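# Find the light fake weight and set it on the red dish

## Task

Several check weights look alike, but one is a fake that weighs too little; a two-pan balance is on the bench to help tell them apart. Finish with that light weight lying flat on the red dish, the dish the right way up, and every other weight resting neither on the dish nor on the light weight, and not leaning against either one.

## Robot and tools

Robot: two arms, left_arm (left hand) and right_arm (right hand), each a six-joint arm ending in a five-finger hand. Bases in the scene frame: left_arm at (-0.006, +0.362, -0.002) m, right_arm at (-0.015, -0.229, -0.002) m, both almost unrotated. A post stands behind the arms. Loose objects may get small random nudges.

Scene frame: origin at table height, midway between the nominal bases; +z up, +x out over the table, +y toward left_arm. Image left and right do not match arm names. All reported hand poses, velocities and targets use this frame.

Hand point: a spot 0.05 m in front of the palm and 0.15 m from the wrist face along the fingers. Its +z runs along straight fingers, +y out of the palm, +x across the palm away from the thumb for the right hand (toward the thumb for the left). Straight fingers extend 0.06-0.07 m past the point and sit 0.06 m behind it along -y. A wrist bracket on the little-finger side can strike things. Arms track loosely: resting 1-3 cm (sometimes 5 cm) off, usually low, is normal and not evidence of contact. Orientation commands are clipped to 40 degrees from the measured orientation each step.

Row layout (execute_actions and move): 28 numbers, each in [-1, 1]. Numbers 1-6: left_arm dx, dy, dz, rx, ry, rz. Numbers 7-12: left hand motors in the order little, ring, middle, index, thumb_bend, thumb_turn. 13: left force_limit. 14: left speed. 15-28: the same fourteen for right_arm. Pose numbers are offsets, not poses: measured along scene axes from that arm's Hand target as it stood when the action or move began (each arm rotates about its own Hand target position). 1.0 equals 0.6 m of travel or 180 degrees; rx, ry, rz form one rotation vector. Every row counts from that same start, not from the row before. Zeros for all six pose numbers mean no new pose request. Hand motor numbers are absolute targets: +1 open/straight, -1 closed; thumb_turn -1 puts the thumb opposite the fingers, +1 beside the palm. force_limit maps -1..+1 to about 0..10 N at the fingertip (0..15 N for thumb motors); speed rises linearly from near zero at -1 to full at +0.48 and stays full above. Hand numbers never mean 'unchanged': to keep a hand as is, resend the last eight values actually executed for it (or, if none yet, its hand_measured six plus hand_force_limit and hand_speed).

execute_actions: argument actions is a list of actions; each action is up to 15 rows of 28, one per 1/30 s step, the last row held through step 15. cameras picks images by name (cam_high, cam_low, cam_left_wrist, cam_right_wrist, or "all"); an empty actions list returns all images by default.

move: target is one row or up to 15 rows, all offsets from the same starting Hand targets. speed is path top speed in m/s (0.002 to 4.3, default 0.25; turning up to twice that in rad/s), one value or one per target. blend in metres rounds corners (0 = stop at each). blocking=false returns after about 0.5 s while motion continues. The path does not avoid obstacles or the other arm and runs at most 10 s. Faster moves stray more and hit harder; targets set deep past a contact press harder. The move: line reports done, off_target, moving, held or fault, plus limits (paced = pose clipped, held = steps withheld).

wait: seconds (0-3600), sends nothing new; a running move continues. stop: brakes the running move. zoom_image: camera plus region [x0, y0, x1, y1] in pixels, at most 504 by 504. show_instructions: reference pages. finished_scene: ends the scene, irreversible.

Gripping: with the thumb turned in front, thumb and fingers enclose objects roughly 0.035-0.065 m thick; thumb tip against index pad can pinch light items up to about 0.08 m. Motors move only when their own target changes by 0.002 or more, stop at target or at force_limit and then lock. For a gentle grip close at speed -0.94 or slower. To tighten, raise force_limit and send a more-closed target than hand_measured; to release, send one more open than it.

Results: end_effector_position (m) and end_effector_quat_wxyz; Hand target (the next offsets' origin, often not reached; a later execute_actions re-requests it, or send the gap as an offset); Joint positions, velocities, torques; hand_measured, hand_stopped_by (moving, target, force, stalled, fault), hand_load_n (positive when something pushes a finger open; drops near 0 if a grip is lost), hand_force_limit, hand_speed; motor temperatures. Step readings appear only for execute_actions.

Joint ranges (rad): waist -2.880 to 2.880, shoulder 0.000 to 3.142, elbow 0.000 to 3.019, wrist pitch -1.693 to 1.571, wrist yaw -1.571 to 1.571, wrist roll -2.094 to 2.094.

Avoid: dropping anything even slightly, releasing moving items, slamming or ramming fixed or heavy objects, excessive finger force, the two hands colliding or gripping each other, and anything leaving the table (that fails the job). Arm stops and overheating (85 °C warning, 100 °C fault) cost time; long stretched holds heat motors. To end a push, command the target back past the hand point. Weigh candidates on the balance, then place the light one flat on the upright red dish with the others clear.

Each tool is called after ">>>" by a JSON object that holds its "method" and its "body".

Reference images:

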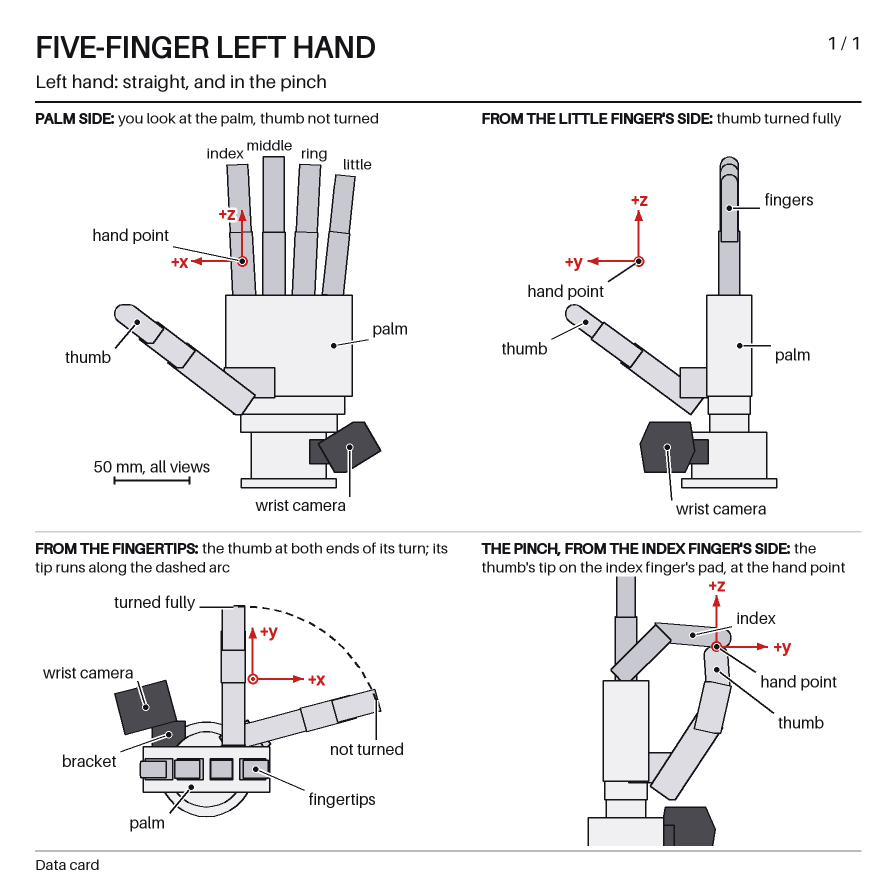

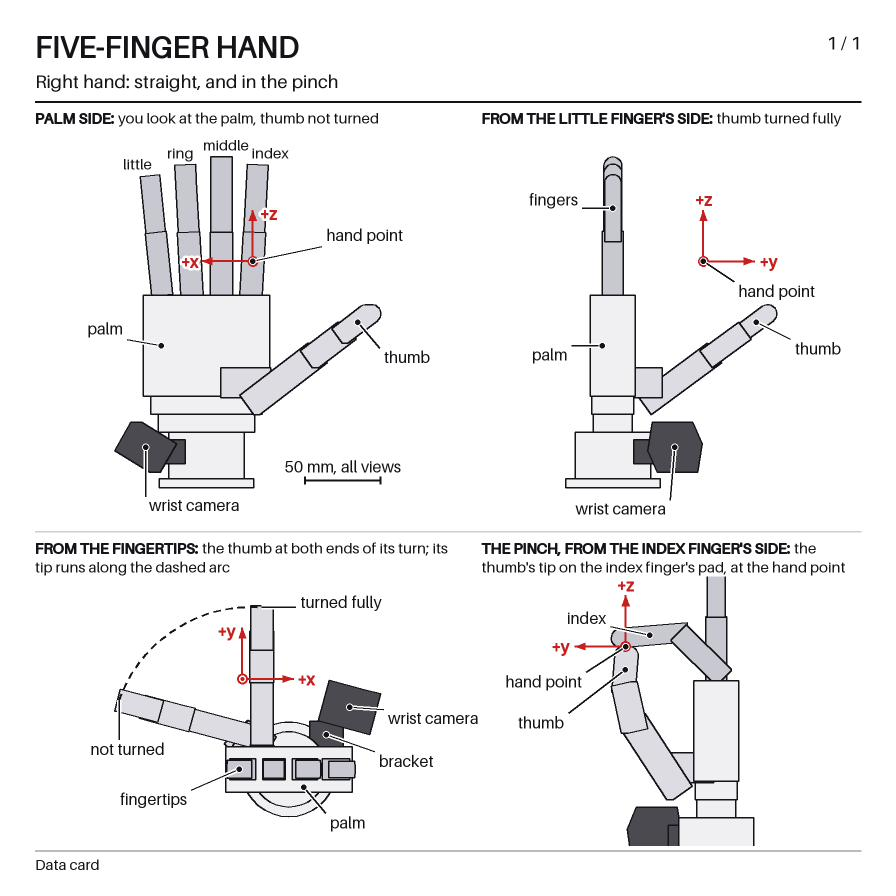

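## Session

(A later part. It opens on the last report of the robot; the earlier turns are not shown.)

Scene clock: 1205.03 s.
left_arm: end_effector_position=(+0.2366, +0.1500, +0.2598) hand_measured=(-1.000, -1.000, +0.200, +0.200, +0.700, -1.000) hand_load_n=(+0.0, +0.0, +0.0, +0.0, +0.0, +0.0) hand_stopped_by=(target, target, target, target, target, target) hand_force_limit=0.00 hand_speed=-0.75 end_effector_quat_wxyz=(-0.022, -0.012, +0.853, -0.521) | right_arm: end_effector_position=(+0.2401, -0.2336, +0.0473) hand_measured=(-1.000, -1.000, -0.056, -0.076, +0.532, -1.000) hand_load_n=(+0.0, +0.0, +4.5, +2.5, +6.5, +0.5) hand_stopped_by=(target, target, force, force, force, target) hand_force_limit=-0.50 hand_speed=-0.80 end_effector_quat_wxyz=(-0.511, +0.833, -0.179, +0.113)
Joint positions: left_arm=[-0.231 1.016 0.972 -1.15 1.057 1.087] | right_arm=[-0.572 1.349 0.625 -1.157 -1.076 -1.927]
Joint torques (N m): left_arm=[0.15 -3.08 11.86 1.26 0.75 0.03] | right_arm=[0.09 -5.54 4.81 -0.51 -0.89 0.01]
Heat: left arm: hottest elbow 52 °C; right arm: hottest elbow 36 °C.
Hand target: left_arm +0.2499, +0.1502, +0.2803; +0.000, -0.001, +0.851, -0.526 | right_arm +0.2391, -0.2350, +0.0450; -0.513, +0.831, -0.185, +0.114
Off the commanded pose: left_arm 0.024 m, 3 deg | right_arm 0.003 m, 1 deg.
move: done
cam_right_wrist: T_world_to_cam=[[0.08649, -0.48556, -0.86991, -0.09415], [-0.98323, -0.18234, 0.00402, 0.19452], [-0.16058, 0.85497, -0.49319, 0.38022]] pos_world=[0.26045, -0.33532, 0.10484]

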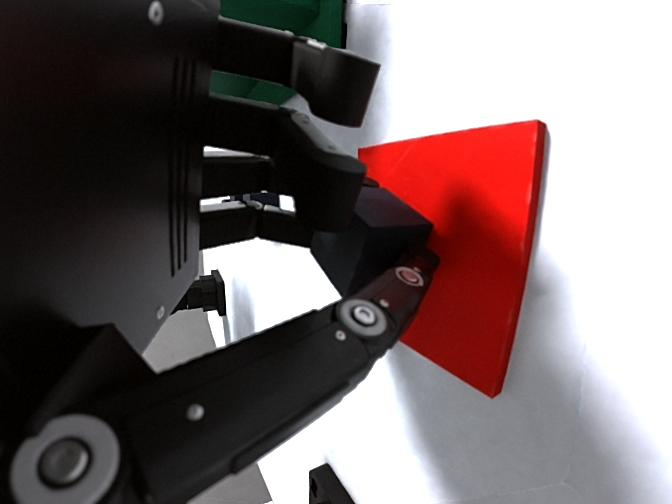

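>>> {"method": "move", "body": {"target": [0,0,0,0,0,0,-1,-1,0.2,0.2,0.7,-1,0,-0.75,0,0,-0.0117,0,0,0,-1,-1,-0.3,-0.3,0.38,-1,-0.5,-0.8], "speed": 0.03, "cameras": ["cam_right_wrist"]}}

>>> {"method": "zoom_image", "body": {"camera": "cam_right_wrist", "region": [260, 120, 560, 420]}}

Scene clock: 1220.43 s.
left_arm: end_effector_position=(+0.2366, +0.1500, +0.2598) hand_measured=(-1.000, -1.000, +0.200, +0.200, +0.700, -1.000) hand_load_n=(+0.0, +0.0, +0.0, +0.0, +0.0, +0.0) hand_stopped_by=(target, target, target, target, target, target) hand_force_limit=0.00 hand_speed=-0.75 end_effector_quat_wxyz=(-0.022, -0.012, +0.853, -0.521) | right_arm: end_effector_position=(+0.2400, -0.2336, +0.0403) hand_measured=(-1.000, -1.000, -0.056, -0.076, +0.532, -1.000) hand_load_n=(+0.0, +0.0, +4.0, +2.5, +6.5, +0.5) hand_stopped_by=(target, target, force, force, force, target) hand_force_limit=-0.50 hand_speed=-0.80 end_effector_quat_wxyz=(-0.511, +0.833, -0.178, +0.113)
Joint positions: left_arm=[-0.231 1.016 0.972 -1.15 1.057 1.087] | right_arm=[-0.572 1.366 0.616 -1.132 -1.076 -1.927]
Joint torques (N m): left_arm=[0.15 -3.08 11.85 1.26 0.75 0.03] | right_arm=[-0.03 -5.54 4.67 -0.47 -0.9 0.01]
Heat: left arm: hottest elbow 52 °C; right arm: hottest elbow 36 °C.
Hand target: left_arm +0.2499, +0.1502, +0.2803; +0.000, -0.001, +0.851, -0.526 | right_arm +0.2390, -0.2349, +0.0380; -0.513, +0.831, -0.185, +0.114
Off the commanded pose: left_arm 0.024 m, 3 deg | right_arm 0.003 m, 1 deg.
move: done
cam_right_wrist: T_world_to_cam=[[0.0868, -0.48579, -0.86975, -0.10041], [-0.98323, -0.18232, 0.00371, 0.19459], [-0.16037, 0.85485, -0.49347, 0.3767]] pos_world=[0.26045, -0.33532, 0.09784]

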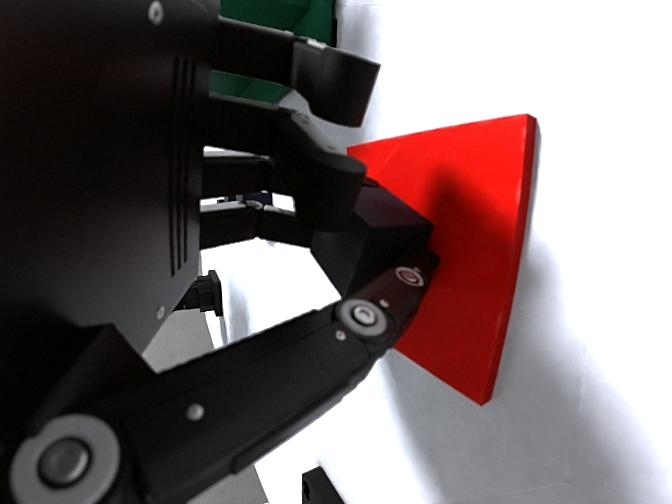

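Scaled by 1.680 from the camera's image (finer frame: 960x720).

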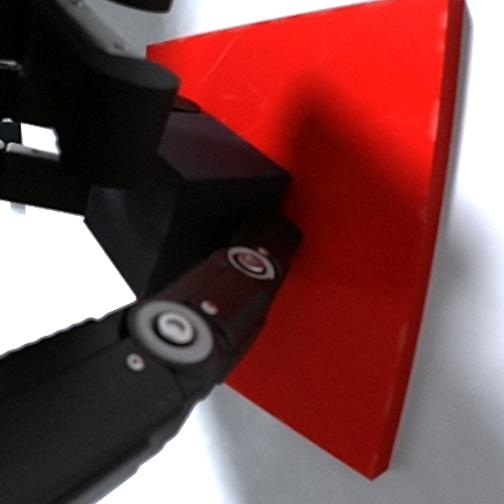

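>>> {"method": "move", "body": {"target": [0,0,0,0,0,0,-1,-1,0.2,0.2,0.7,-1,0,-0.75,0,0,-0.0083,0,0,0,-1,-1,-0.3,-0.3,0.38,-1,-0.5,-0.8], "speed": 0.02, "cameras": ["cam_right_wrist"]}}

>>> {"method": "zoom_image", "body": {"camera": "cam_right_wrist", "region": [260, 120, 560, 420]}}

Scene clock: 1226.67 s.
left_arm: end_effector_position=(+0.2366, +0.1500, +0.2598) hand_measured=(-1.000, -1.000, +0.200, +0.200, +0.700, -1.000) hand_load_n=(+0.0, +0.0, +0.5, +0.0, +0.0, +0.5) hand_stopped_by=(target, target, target, target, target, target) hand_force_limit=0.00 hand_speed=-0.75 end_effector_quat_wxyz=(-0.022, -0.012, +0.853, -0.521) | right_arm: end_effector_position=(+0.2415, -0.2342, +0.0379) hand_measured=(-1.000, -1.000, -0.056, -0.076, +0.532, -1.000) hand_load_n=(+0.0, +0.0, +4.5, +3.0, +6.0, +0.5) hand_stopped_by=(target, target, force, force, force, target) hand_force_limit=-0.50 hand_speed=-0.80 end_effector_quat_wxyz=(-0.511, +0.833, -0.178, +0.115)
Joint positions: left_arm=[-0.231 1.016 0.972 -1.15 1.057 1.087] | right_arm=[-0.572 1.374 0.615 -1.119 -1.078 -1.927]
Joint torques (N m): left_arm=[0.15 -3.08 11.85 1.26 0.75 0.03] | right_arm=[0.03 -5.25 4.25 -0.25 -0.8 0.01]
Heat: left arm: hottest elbow 52 °C; right arm: hottest elbow 36 °C.
Hand target: left_arm +0.2499, +0.1502, +0.2803; +0.000, -0.001, +0.851, -0.526 | right_arm +0.2390, -0.2350, +0.0330; -0.513, +0.831, -0.185, +0.113
Off the commanded pose: left_arm 0.024 m, 3 deg | right_arm 0.006 m, 1 deg.
move: done
cam_right_wrist: T_world_to_cam=[[0.09022, -0.48611, -0.86923, -0.10371], [-0.98336, -0.18167, -0.00047, 0.19623], [-0.15768, 0.85481, -0.49441, 0.37559]] pos_world=[0.26154, -0.33582, 0.09565]

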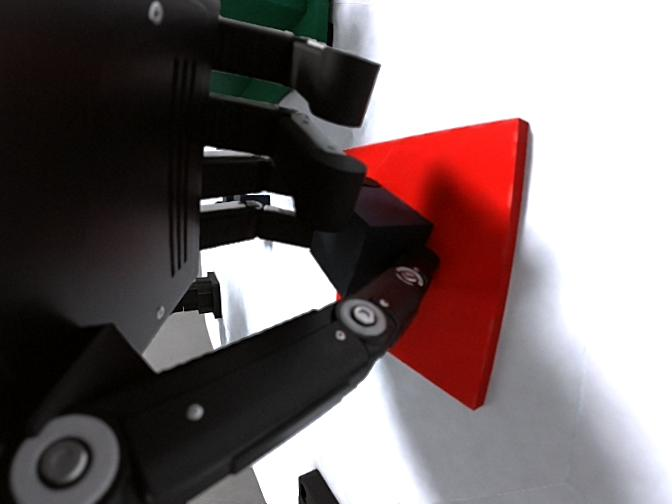

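Scaled by 1.680 from the camera's image (finer frame: 960x720).

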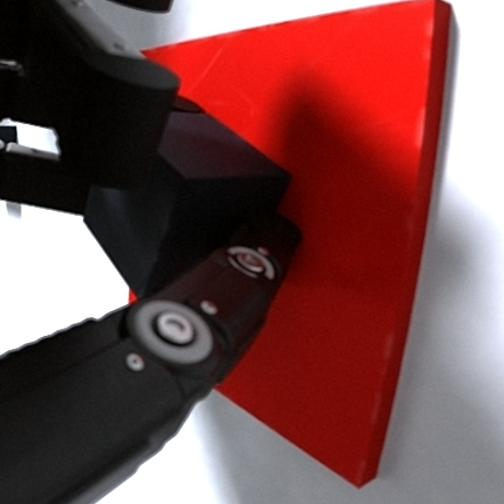

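>>> {"method": "execute_actions", "body": {"actions": [[[0,0,0,0,0,0,-1,-1,0.2,0.2,0.7,-1,0,-0.75,0,0,0.004,0,0,0,-1,-1,0.08,0.08,0.59,-1,0,-0.85]],[[0,0,0,0,0,0,-1,-1,0.2,0.2,0.7,-1,0,-0.75,0,0,0,0,0,0,-1,-1,0.08,0.08,0.59,-1,0,-0.85]],[[0,0,0,0,0,0,-1,-1,0.2,0.2,0.7,-1,0,-0.75,0,0,0,0,0,0,-1,-1,0.08,0.08,0.59,-1,0,-0.85]]], "cameras": ["cam_right_wrist"]}}

>>> {"method": "zoom_image", "body": {"camera": "cam_right_wrist", "region": [260, 120, 560, 420]}}

Scene clock: 1240.53 s.
left_arm: end_effector_position=(+0.2366, +0.1500, +0.2598) hand_measured=(-1.000, -1.000, +0.200, +0.200, +0.700, -1.000) hand_load_n=(+0.0, +0.0, +0.0, +0.0, +0.0, +0.0) hand_stopped_by=(target, target, target, target, target, target) hand_force_limit=0.00 hand_speed=-0.75 end_effector_quat_wxyz=(-0.022, -0.012, +0.853, -0.521) | right_arm: end_effector_position=(+0.2415, -0.2342, +0.0379) hand_measured=(-1.000, -1.000, +0.080, +0.080, +0.590, -1.000) hand_load_n=(+0.0, +0.0, +0.0, +0.0, +0.0, +0.0) hand_stopped_by=(target, target, target, target, target, target) hand_force_limit=0.00 hand_speed=-0.85 end_effector_quat_wxyz=(-0.511, +0.833, -0.178, +0.115)
Joint positions: left_arm=[-0.231 1.016 0.972 -1.15 1.057 1.087] | right_arm=[-0.572 1.374 0.615 -1.119 -1.078 -1.927]
Joint torques (N m): left_arm=[0.15 -3.08 11.86 1.26 0.75 0.03] | right_arm=[0.03 -5.83 4.48 -0.57 -0.79 0.02]
Heat: left arm: hottest elbow 53 °C; right arm: hottest elbow 36 °C.
Hand target: left_arm +0.2499, +0.1502, +0.2803; +0.000, -0.001, +0.851, -0.526 | right_arm +0.2390, -0.2350, +0.0354; -0.513, +0.831, -0.185, +0.113
Off the commanded pose: left_arm 0.024 m, 3 deg | right_arm 0.004 m, 1 deg.
Step readings (end_effector_position of left_arm | right_arm):
0: (+0.2366, +0.1500, +0.2598) | (+0.2415, -0.2342, +0.0379)
1: (+0.2366, +0.1500, +0.2598) | (+0.2415, -0.2342, +0.0379)
2: (+0.2366, +0.1500, +0.2598) | (+0.2415, -0.2342, +0.0379)
4: (+0.2366, +0.1500, +0.2598) | (+0.2414, -0.2343, +0.0378)
8: (+0.2366, +0.1500, +0.2598) | (+0.2415, -0.2342, +0.0379)
15: (+0.2366, +0.1500, +0.2598) | (+0.2415, -0.2342, +0.0379)
16: (+0.2366, +0.1500, +0.2598) | (+0.2415, -0.2342, +0.0379)
17: (+0.2366, +0.1500, +0.2598) | (+0.2415, -0.2342, +0.0379)
19: (+0.2366, +0.1500, +0.2598) | (+0.2415, -0.2342, +0.0379)
23: (+0.2366, +0.1500, +0.2598) | (+0.2415, -0.2342, +0.0379)
30: (+0.2366, +0.1500, +0.2598) | (+0.2415, -0.2342, +0.0379)
31: (+0.2366, +0.1500, +0.2598) | (+0.2415, -0.2342, +0.0379)
32: (+0.2366, +0.1500, +0.2598) | (+0.2415, -0.2342, +0.0379)
34: (+0.2366, +0.1500, +0.2598) | (+0.2415, -0.2342, +0.0379)
38: (+0.2366, +0.1500, +0.2598) | (+0.2415, -0.2342, +0.0379)
45: (+0.2366, +0.1500, +0.2598) | (+0.2415, -0.2342, +0.0379)
cam_right_wrist: T_world_to_cam=[[0.09022, -0.48611, -0.86923, -0.10371], [-0.98336, -0.18167, -0.00047, 0.19623], [-0.15768, 0.85481, -0.49441, 0.37559]] pos_world=[0.26154, -0.33582, 0.09565]

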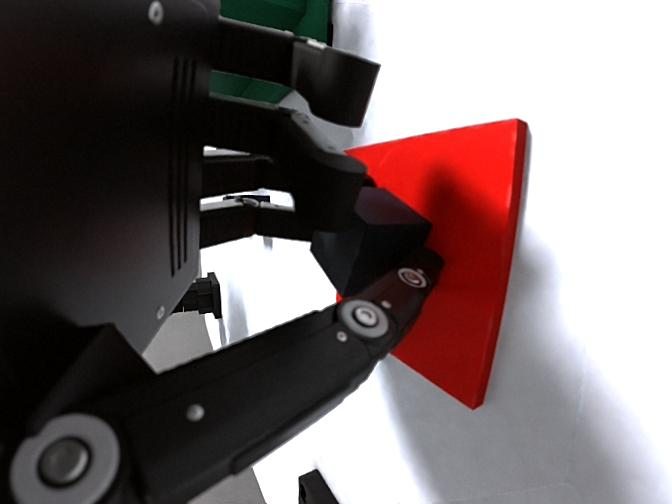

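Scaled by 1.680 from the camera's image (finer frame: 960x720).

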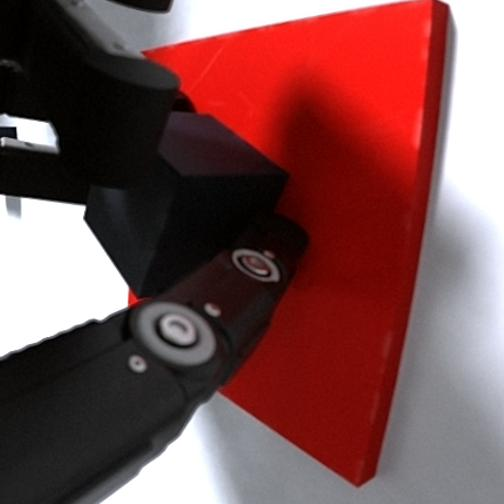

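>>> {"method": "execute_actions", "body": {"actions": [[[0,0,0,0,0,0,-1,-1,0.2,0.2,0.7,-1,0,-0.75,0,0,0,0,0,0,-1,-1,0.2,0.2,0.62,-1,0,-0.8]],[[0,0,0,0,0,0,-1,-1,0.2,0.2,0.7,-1,0,-0.75,0,0,0,0,0,0,-1,-1,0.2,0.2,0.62,-1,0,-0.8]]], "cameras": ["cam_right_wrist"]}}

>>> {"method": "move", "body": {"target": [0,0,0,0,0,0,-1,-1,0.2,0.2,0.7,-1,0,-0.75,0,0,0.06,0,0,0,-1,-1,0.2,0.2,0.62,-1,0,-0.8], "speed": 0.03, "cameras": ["cam_right_wrist"]}}

Scene clock: 1249.03 s.
left_arm: end_effector_position=(+0.2366, +0.1500, +0.2598) hand_measured=(-1.000, -1.000, +0.200, +0.200, +0.700, -1.000) hand_load_n=(+0.0, +0.0, +0.0, +0.0, +0.0, +0.0) hand_stopped_by=(target, target, target, target, target, target) hand_force_limit=0.00 hand_speed=-0.75 end_effector_quat_wxyz=(-0.022, -0.012, +0.853, -0.521) | right_arm: end_effector_position=(+0.2416, -0.2342, +0.0379) hand_measured=(-1.000, -1.000, +0.200, +0.200, +0.620, -1.000) hand_load_n=(+0.0, +0.5, +0.0, +0.0, +0.0, +0.0) hand_stopped_by=(target, target, target, target, target, target) hand_force_limit=0.00 hand_speed=-0.80 end_effector_quat_wxyz=(-0.511, +0.833, -0.178, +0.115)
Joint positions: left_arm=[-0.231 1.016 0.972 -1.15 1.057 1.087] | right_arm=[-0.572 1.374 0.615 -1.119 -1.079 -1.927]
Joint torques (N m): left_arm=[0.15 -3.08 11.85 1.26 0.75 0.03] | right_arm=[0.03 -5.77 4.48 -0.54 -0.79 0.02]
Heat: left arm: hottest elbow 53 °C; right arm: hottest elbow 36 °C.
Hand target: left_arm +0.2499, +0.1502, +0.2803; +0.000, -0.001, +0.851, -0.526 | right_arm +0.2390, -0.2349, +0.0354; -0.513, +0.831, -0.185, +0.113
Off the commanded pose: left_arm 0.024 m, 3 deg | right_arm 0.004 m, 1 deg.
Step readings (end_effector_position of left_arm | right_arm):
0: (+0.2366, +0.1500, +0.2598) | (+0.2415, -0.2342, +0.0379)
1: (+0.2366, +0.1500, +0.2598) | (+0.2415, -0.2342, +0.0379)
2: (+0.2366, +0.1500, +0.2598) | (+0.2415, -0.2342, +0.0379)
4: (+0.2366, +0.1500, +0.2598) | (+0.2416, -0.2342, +0.0379)
8: (+0.2366, +0.1500, +0.2598) | (+0.2416, -0.2342, +0.0379)
15: (+0.2366, +0.1500, +0.2598) | (+0.2416, -0.2342, +0.0379)
16: (+0.2366, +0.1500, +0.2598) | (+0.2416, -0.2342, +0.0379)
17: (+0.2366, +0.1500, +0.2598) | (+0.2416, -0.2342, +0.0379)
19: (+0.2366, +0.1500, +0.2598) | (+0.2416, -0.2342, +0.0379)
23: (+0.2366, +0.1500, +0.2598) | (+0.2416, -0.2342, +0.0379)
30: (+0.2366, +0.1500, +0.2598) | (+0.2416, -0.2342, +0.0379)
cam_right_wrist: T_world_to_cam=[[0.0904, -0.4859, -0.86933, -0.10368], [-0.98337, -0.18159, -0.00076, 0.19639], [-0.15749, 0.85495, -0.49423, 0.37559]] pos_world=[0.26164, -0.33582, 0.09564]

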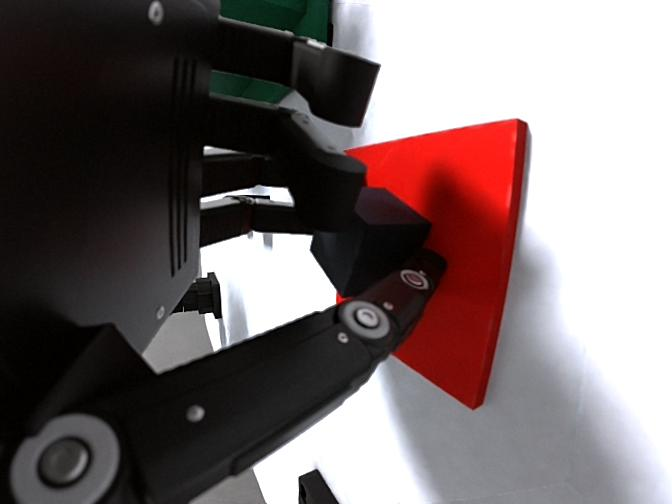

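Scene clock: 1250.67 s.
left_arm: end_effector_position=(+0.2366, +0.1500, +0.2598) hand_measured=(-1.000, -1.000, +0.200, +0.200, +0.700, -1.000) hand_load_n=(+0.0, +0.0, +0.0, +0.0, +0.0, +0.0) hand_stopped_by=(target, target, target, target, target, target) hand_force_limit=0.00 hand_speed=-0.75 end_effector_quat_wxyz=(-0.022, -0.012, +0.853, -0.521) | right_arm: end_effector_position=(+0.2303, -0.2266, +0.0637) hand_measured=(-1.000, -1.000, +0.200, +0.200, +0.620, -1.000) hand_load_n=(+0.0, +0.0, +0.0, +0.0, +0.0, +0.0) hand_stopped_by=(target, target, target, target, target, target) hand_force_limit=0.00 hand_speed=-0.80 end_effector_quat_wxyz=(-0.516, +0.830, -0.185, +0.103)
Joint positions: left_arm=[-0.231 1.016 0.972 -1.15 1.057 1.087] | right_arm=[-0.572 1.298 0.626 -1.235 -1.079 -1.927]
Joint torques (N m): left_arm=[0.15 -3.14 11.86 1.26 0.75 0.03] | right_arm=[-0.03 -5.83 7.84 -1.09 -0.77 0.03]
Heat: left arm: hottest elbow 53 °C; right arm: hottest elbow 36 °C.
Hand target: left_arm +0.2499, +0.1502, +0.2803; +0.000, -0.001, +0.851, -0.526 | right_arm +0.2391, -0.2350, +0.0715; -0.513, +0.831, -0.185, +0.114
Off the commanded pose: left_arm 0.024 m, 3 deg | right_arm 0.014 m, 1 deg.
move: off_target (right_arm)
cam_right_wrist: T_world_to_cam=[[0.06911, -0.47151, -0.87915, -0.06787], [-0.98314, -0.18175, 0.02019, 0.18529], [-0.1693, 0.86293, -0.47612, 0.38348]] pos_world=[0.25178, -0.32925, 0.11917]

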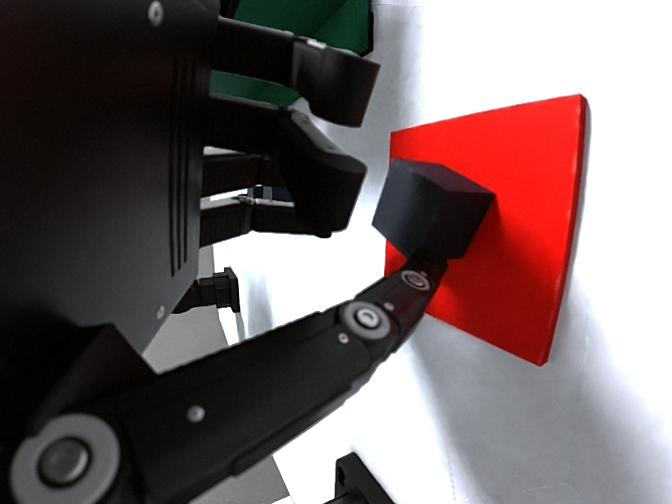

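>>> {"method": "move", "body": {"target": [0,0,0,0,0,0,-1,-1,0.2,0.2,0.7,-1,0,-0.75,0.01,-0.025,0.13,0,0,0,-1,-1,0.2,0.2,0.62,-1,0,-0.8], "speed": 0.08, "cameras": ["cam_right_wrist","cam_high"]}}

Scene clock: 1259.50 s.
left_arm: end_effector_position=(+0.2366, +0.1500, +0.2598) hand_measured=(-1.000, -1.000, +0.200, +0.200, +0.700, -1.000) hand_load_n=(+0.0, +0.0, +0.0, +0.0, +0.0, +0.0) hand_stopped_by=(target, target, target, target, target, target) hand_force_limit=0.00 hand_speed=-0.75 end_effector_quat_wxyz=(-0.022, -0.012, +0.853, -0.521) | right_arm: end_effector_position=(+0.2375, -0.2410, +0.1411) hand_measured=(-1.000, -1.000, +0.200, +0.200, +0.620, -1.000) hand_load_n=(+0.0, +0.0, +0.0, +0.0, +0.0, +0.0) hand_stopped_by=(target, target, target, target, target, target) hand_force_limit=0.00 hand_speed=-0.80 end_effector_quat_wxyz=(-0.518, +0.828, -0.192, +0.099)
Joint positions: left_arm=[-0.231 1.016 0.972 -1.15 1.057 1.087] | right_arm=[-0.603 1.22 0.791 -1.533 -1.071 -1.972]
Joint torques (N m): left_arm=[0.15 -3.08 11.85 1.26 0.75 0.03] | right_arm=[-0.03 -5.66 9.13 -1.17 -0.62 -0.09]
Heat: left arm: hottest elbow 53 °C; right arm: hottest elbow 36 °C.
Hand target: left_arm +0.2499, +0.1502, +0.2803; +0.000, -0.001, +0.851, -0.526 | right_arm +0.2451, -0.2500, +0.1494; -0.513, +0.831, -0.185, +0.114
Off the commanded pose: left_arm 0.024 m, 3 deg | right_arm 0.014 m, 2 deg.
move: off_target (right_arm)
cam_right_wrist: T_world_to_cam=[[0.05458, -0.46439, -0.88395, -0.00123], [-0.98426, -0.17406, 0.03067, 0.18868], [-0.16811, 0.86836, -0.46658, 0.43361]] pos_world=[0.25867, -0.34426, 0.19544]
Images, in order (width x height): cam_high 896x504, cam_right_wrist 672x504.

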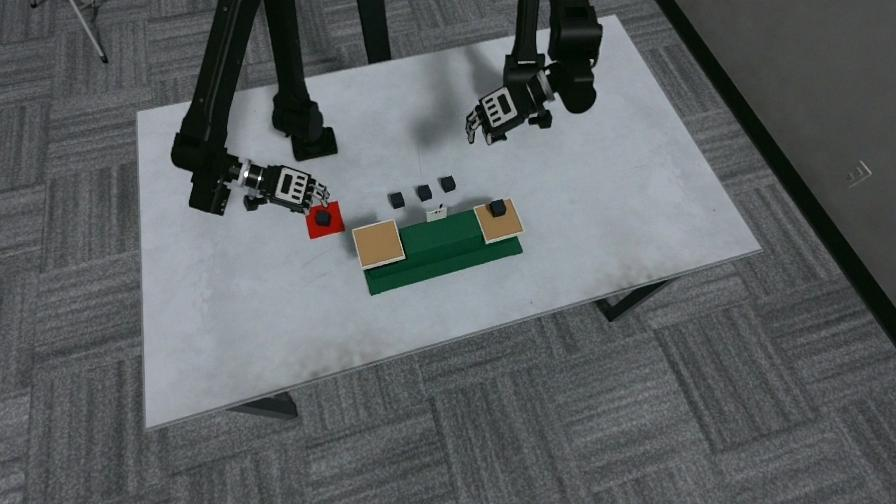

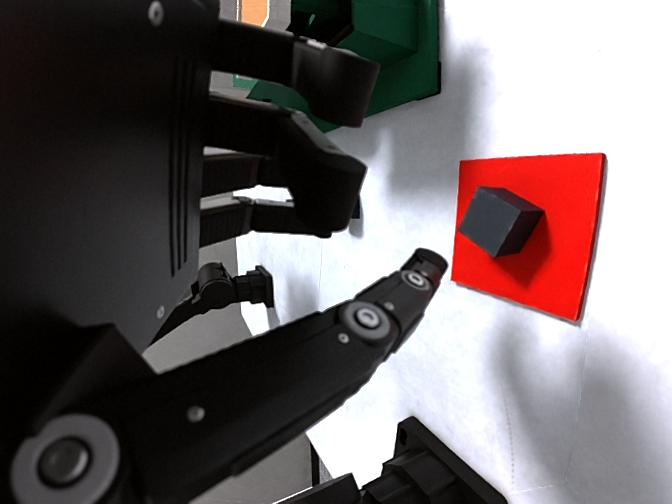

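>>> {"method": "zoom_image", "body": {"camera": "cam_high", "region": [270, 170, 390, 260]}}

>>> {"method": "zoom_image", "body": {"camera": "cam_right_wrist", "region": [400, 120, 640, 340]}}

Scaled by 4.200.

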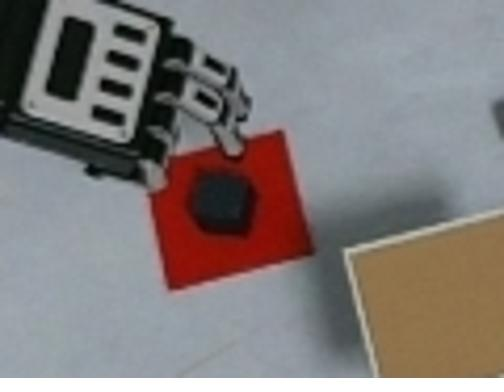

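Scaled by 2.100 from the camera's image (finer frame: 960x720).

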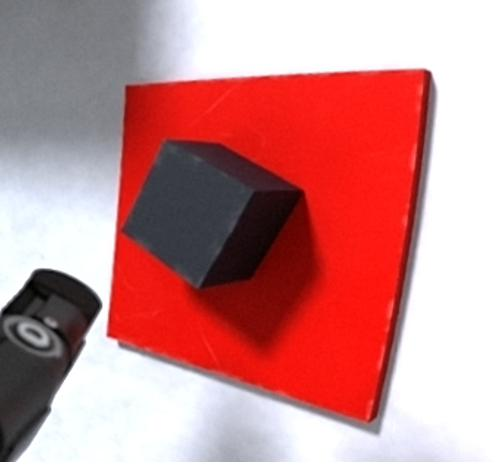

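>>> {"method": "finished_scene", "body": {}}

The scene is finished: the task was done.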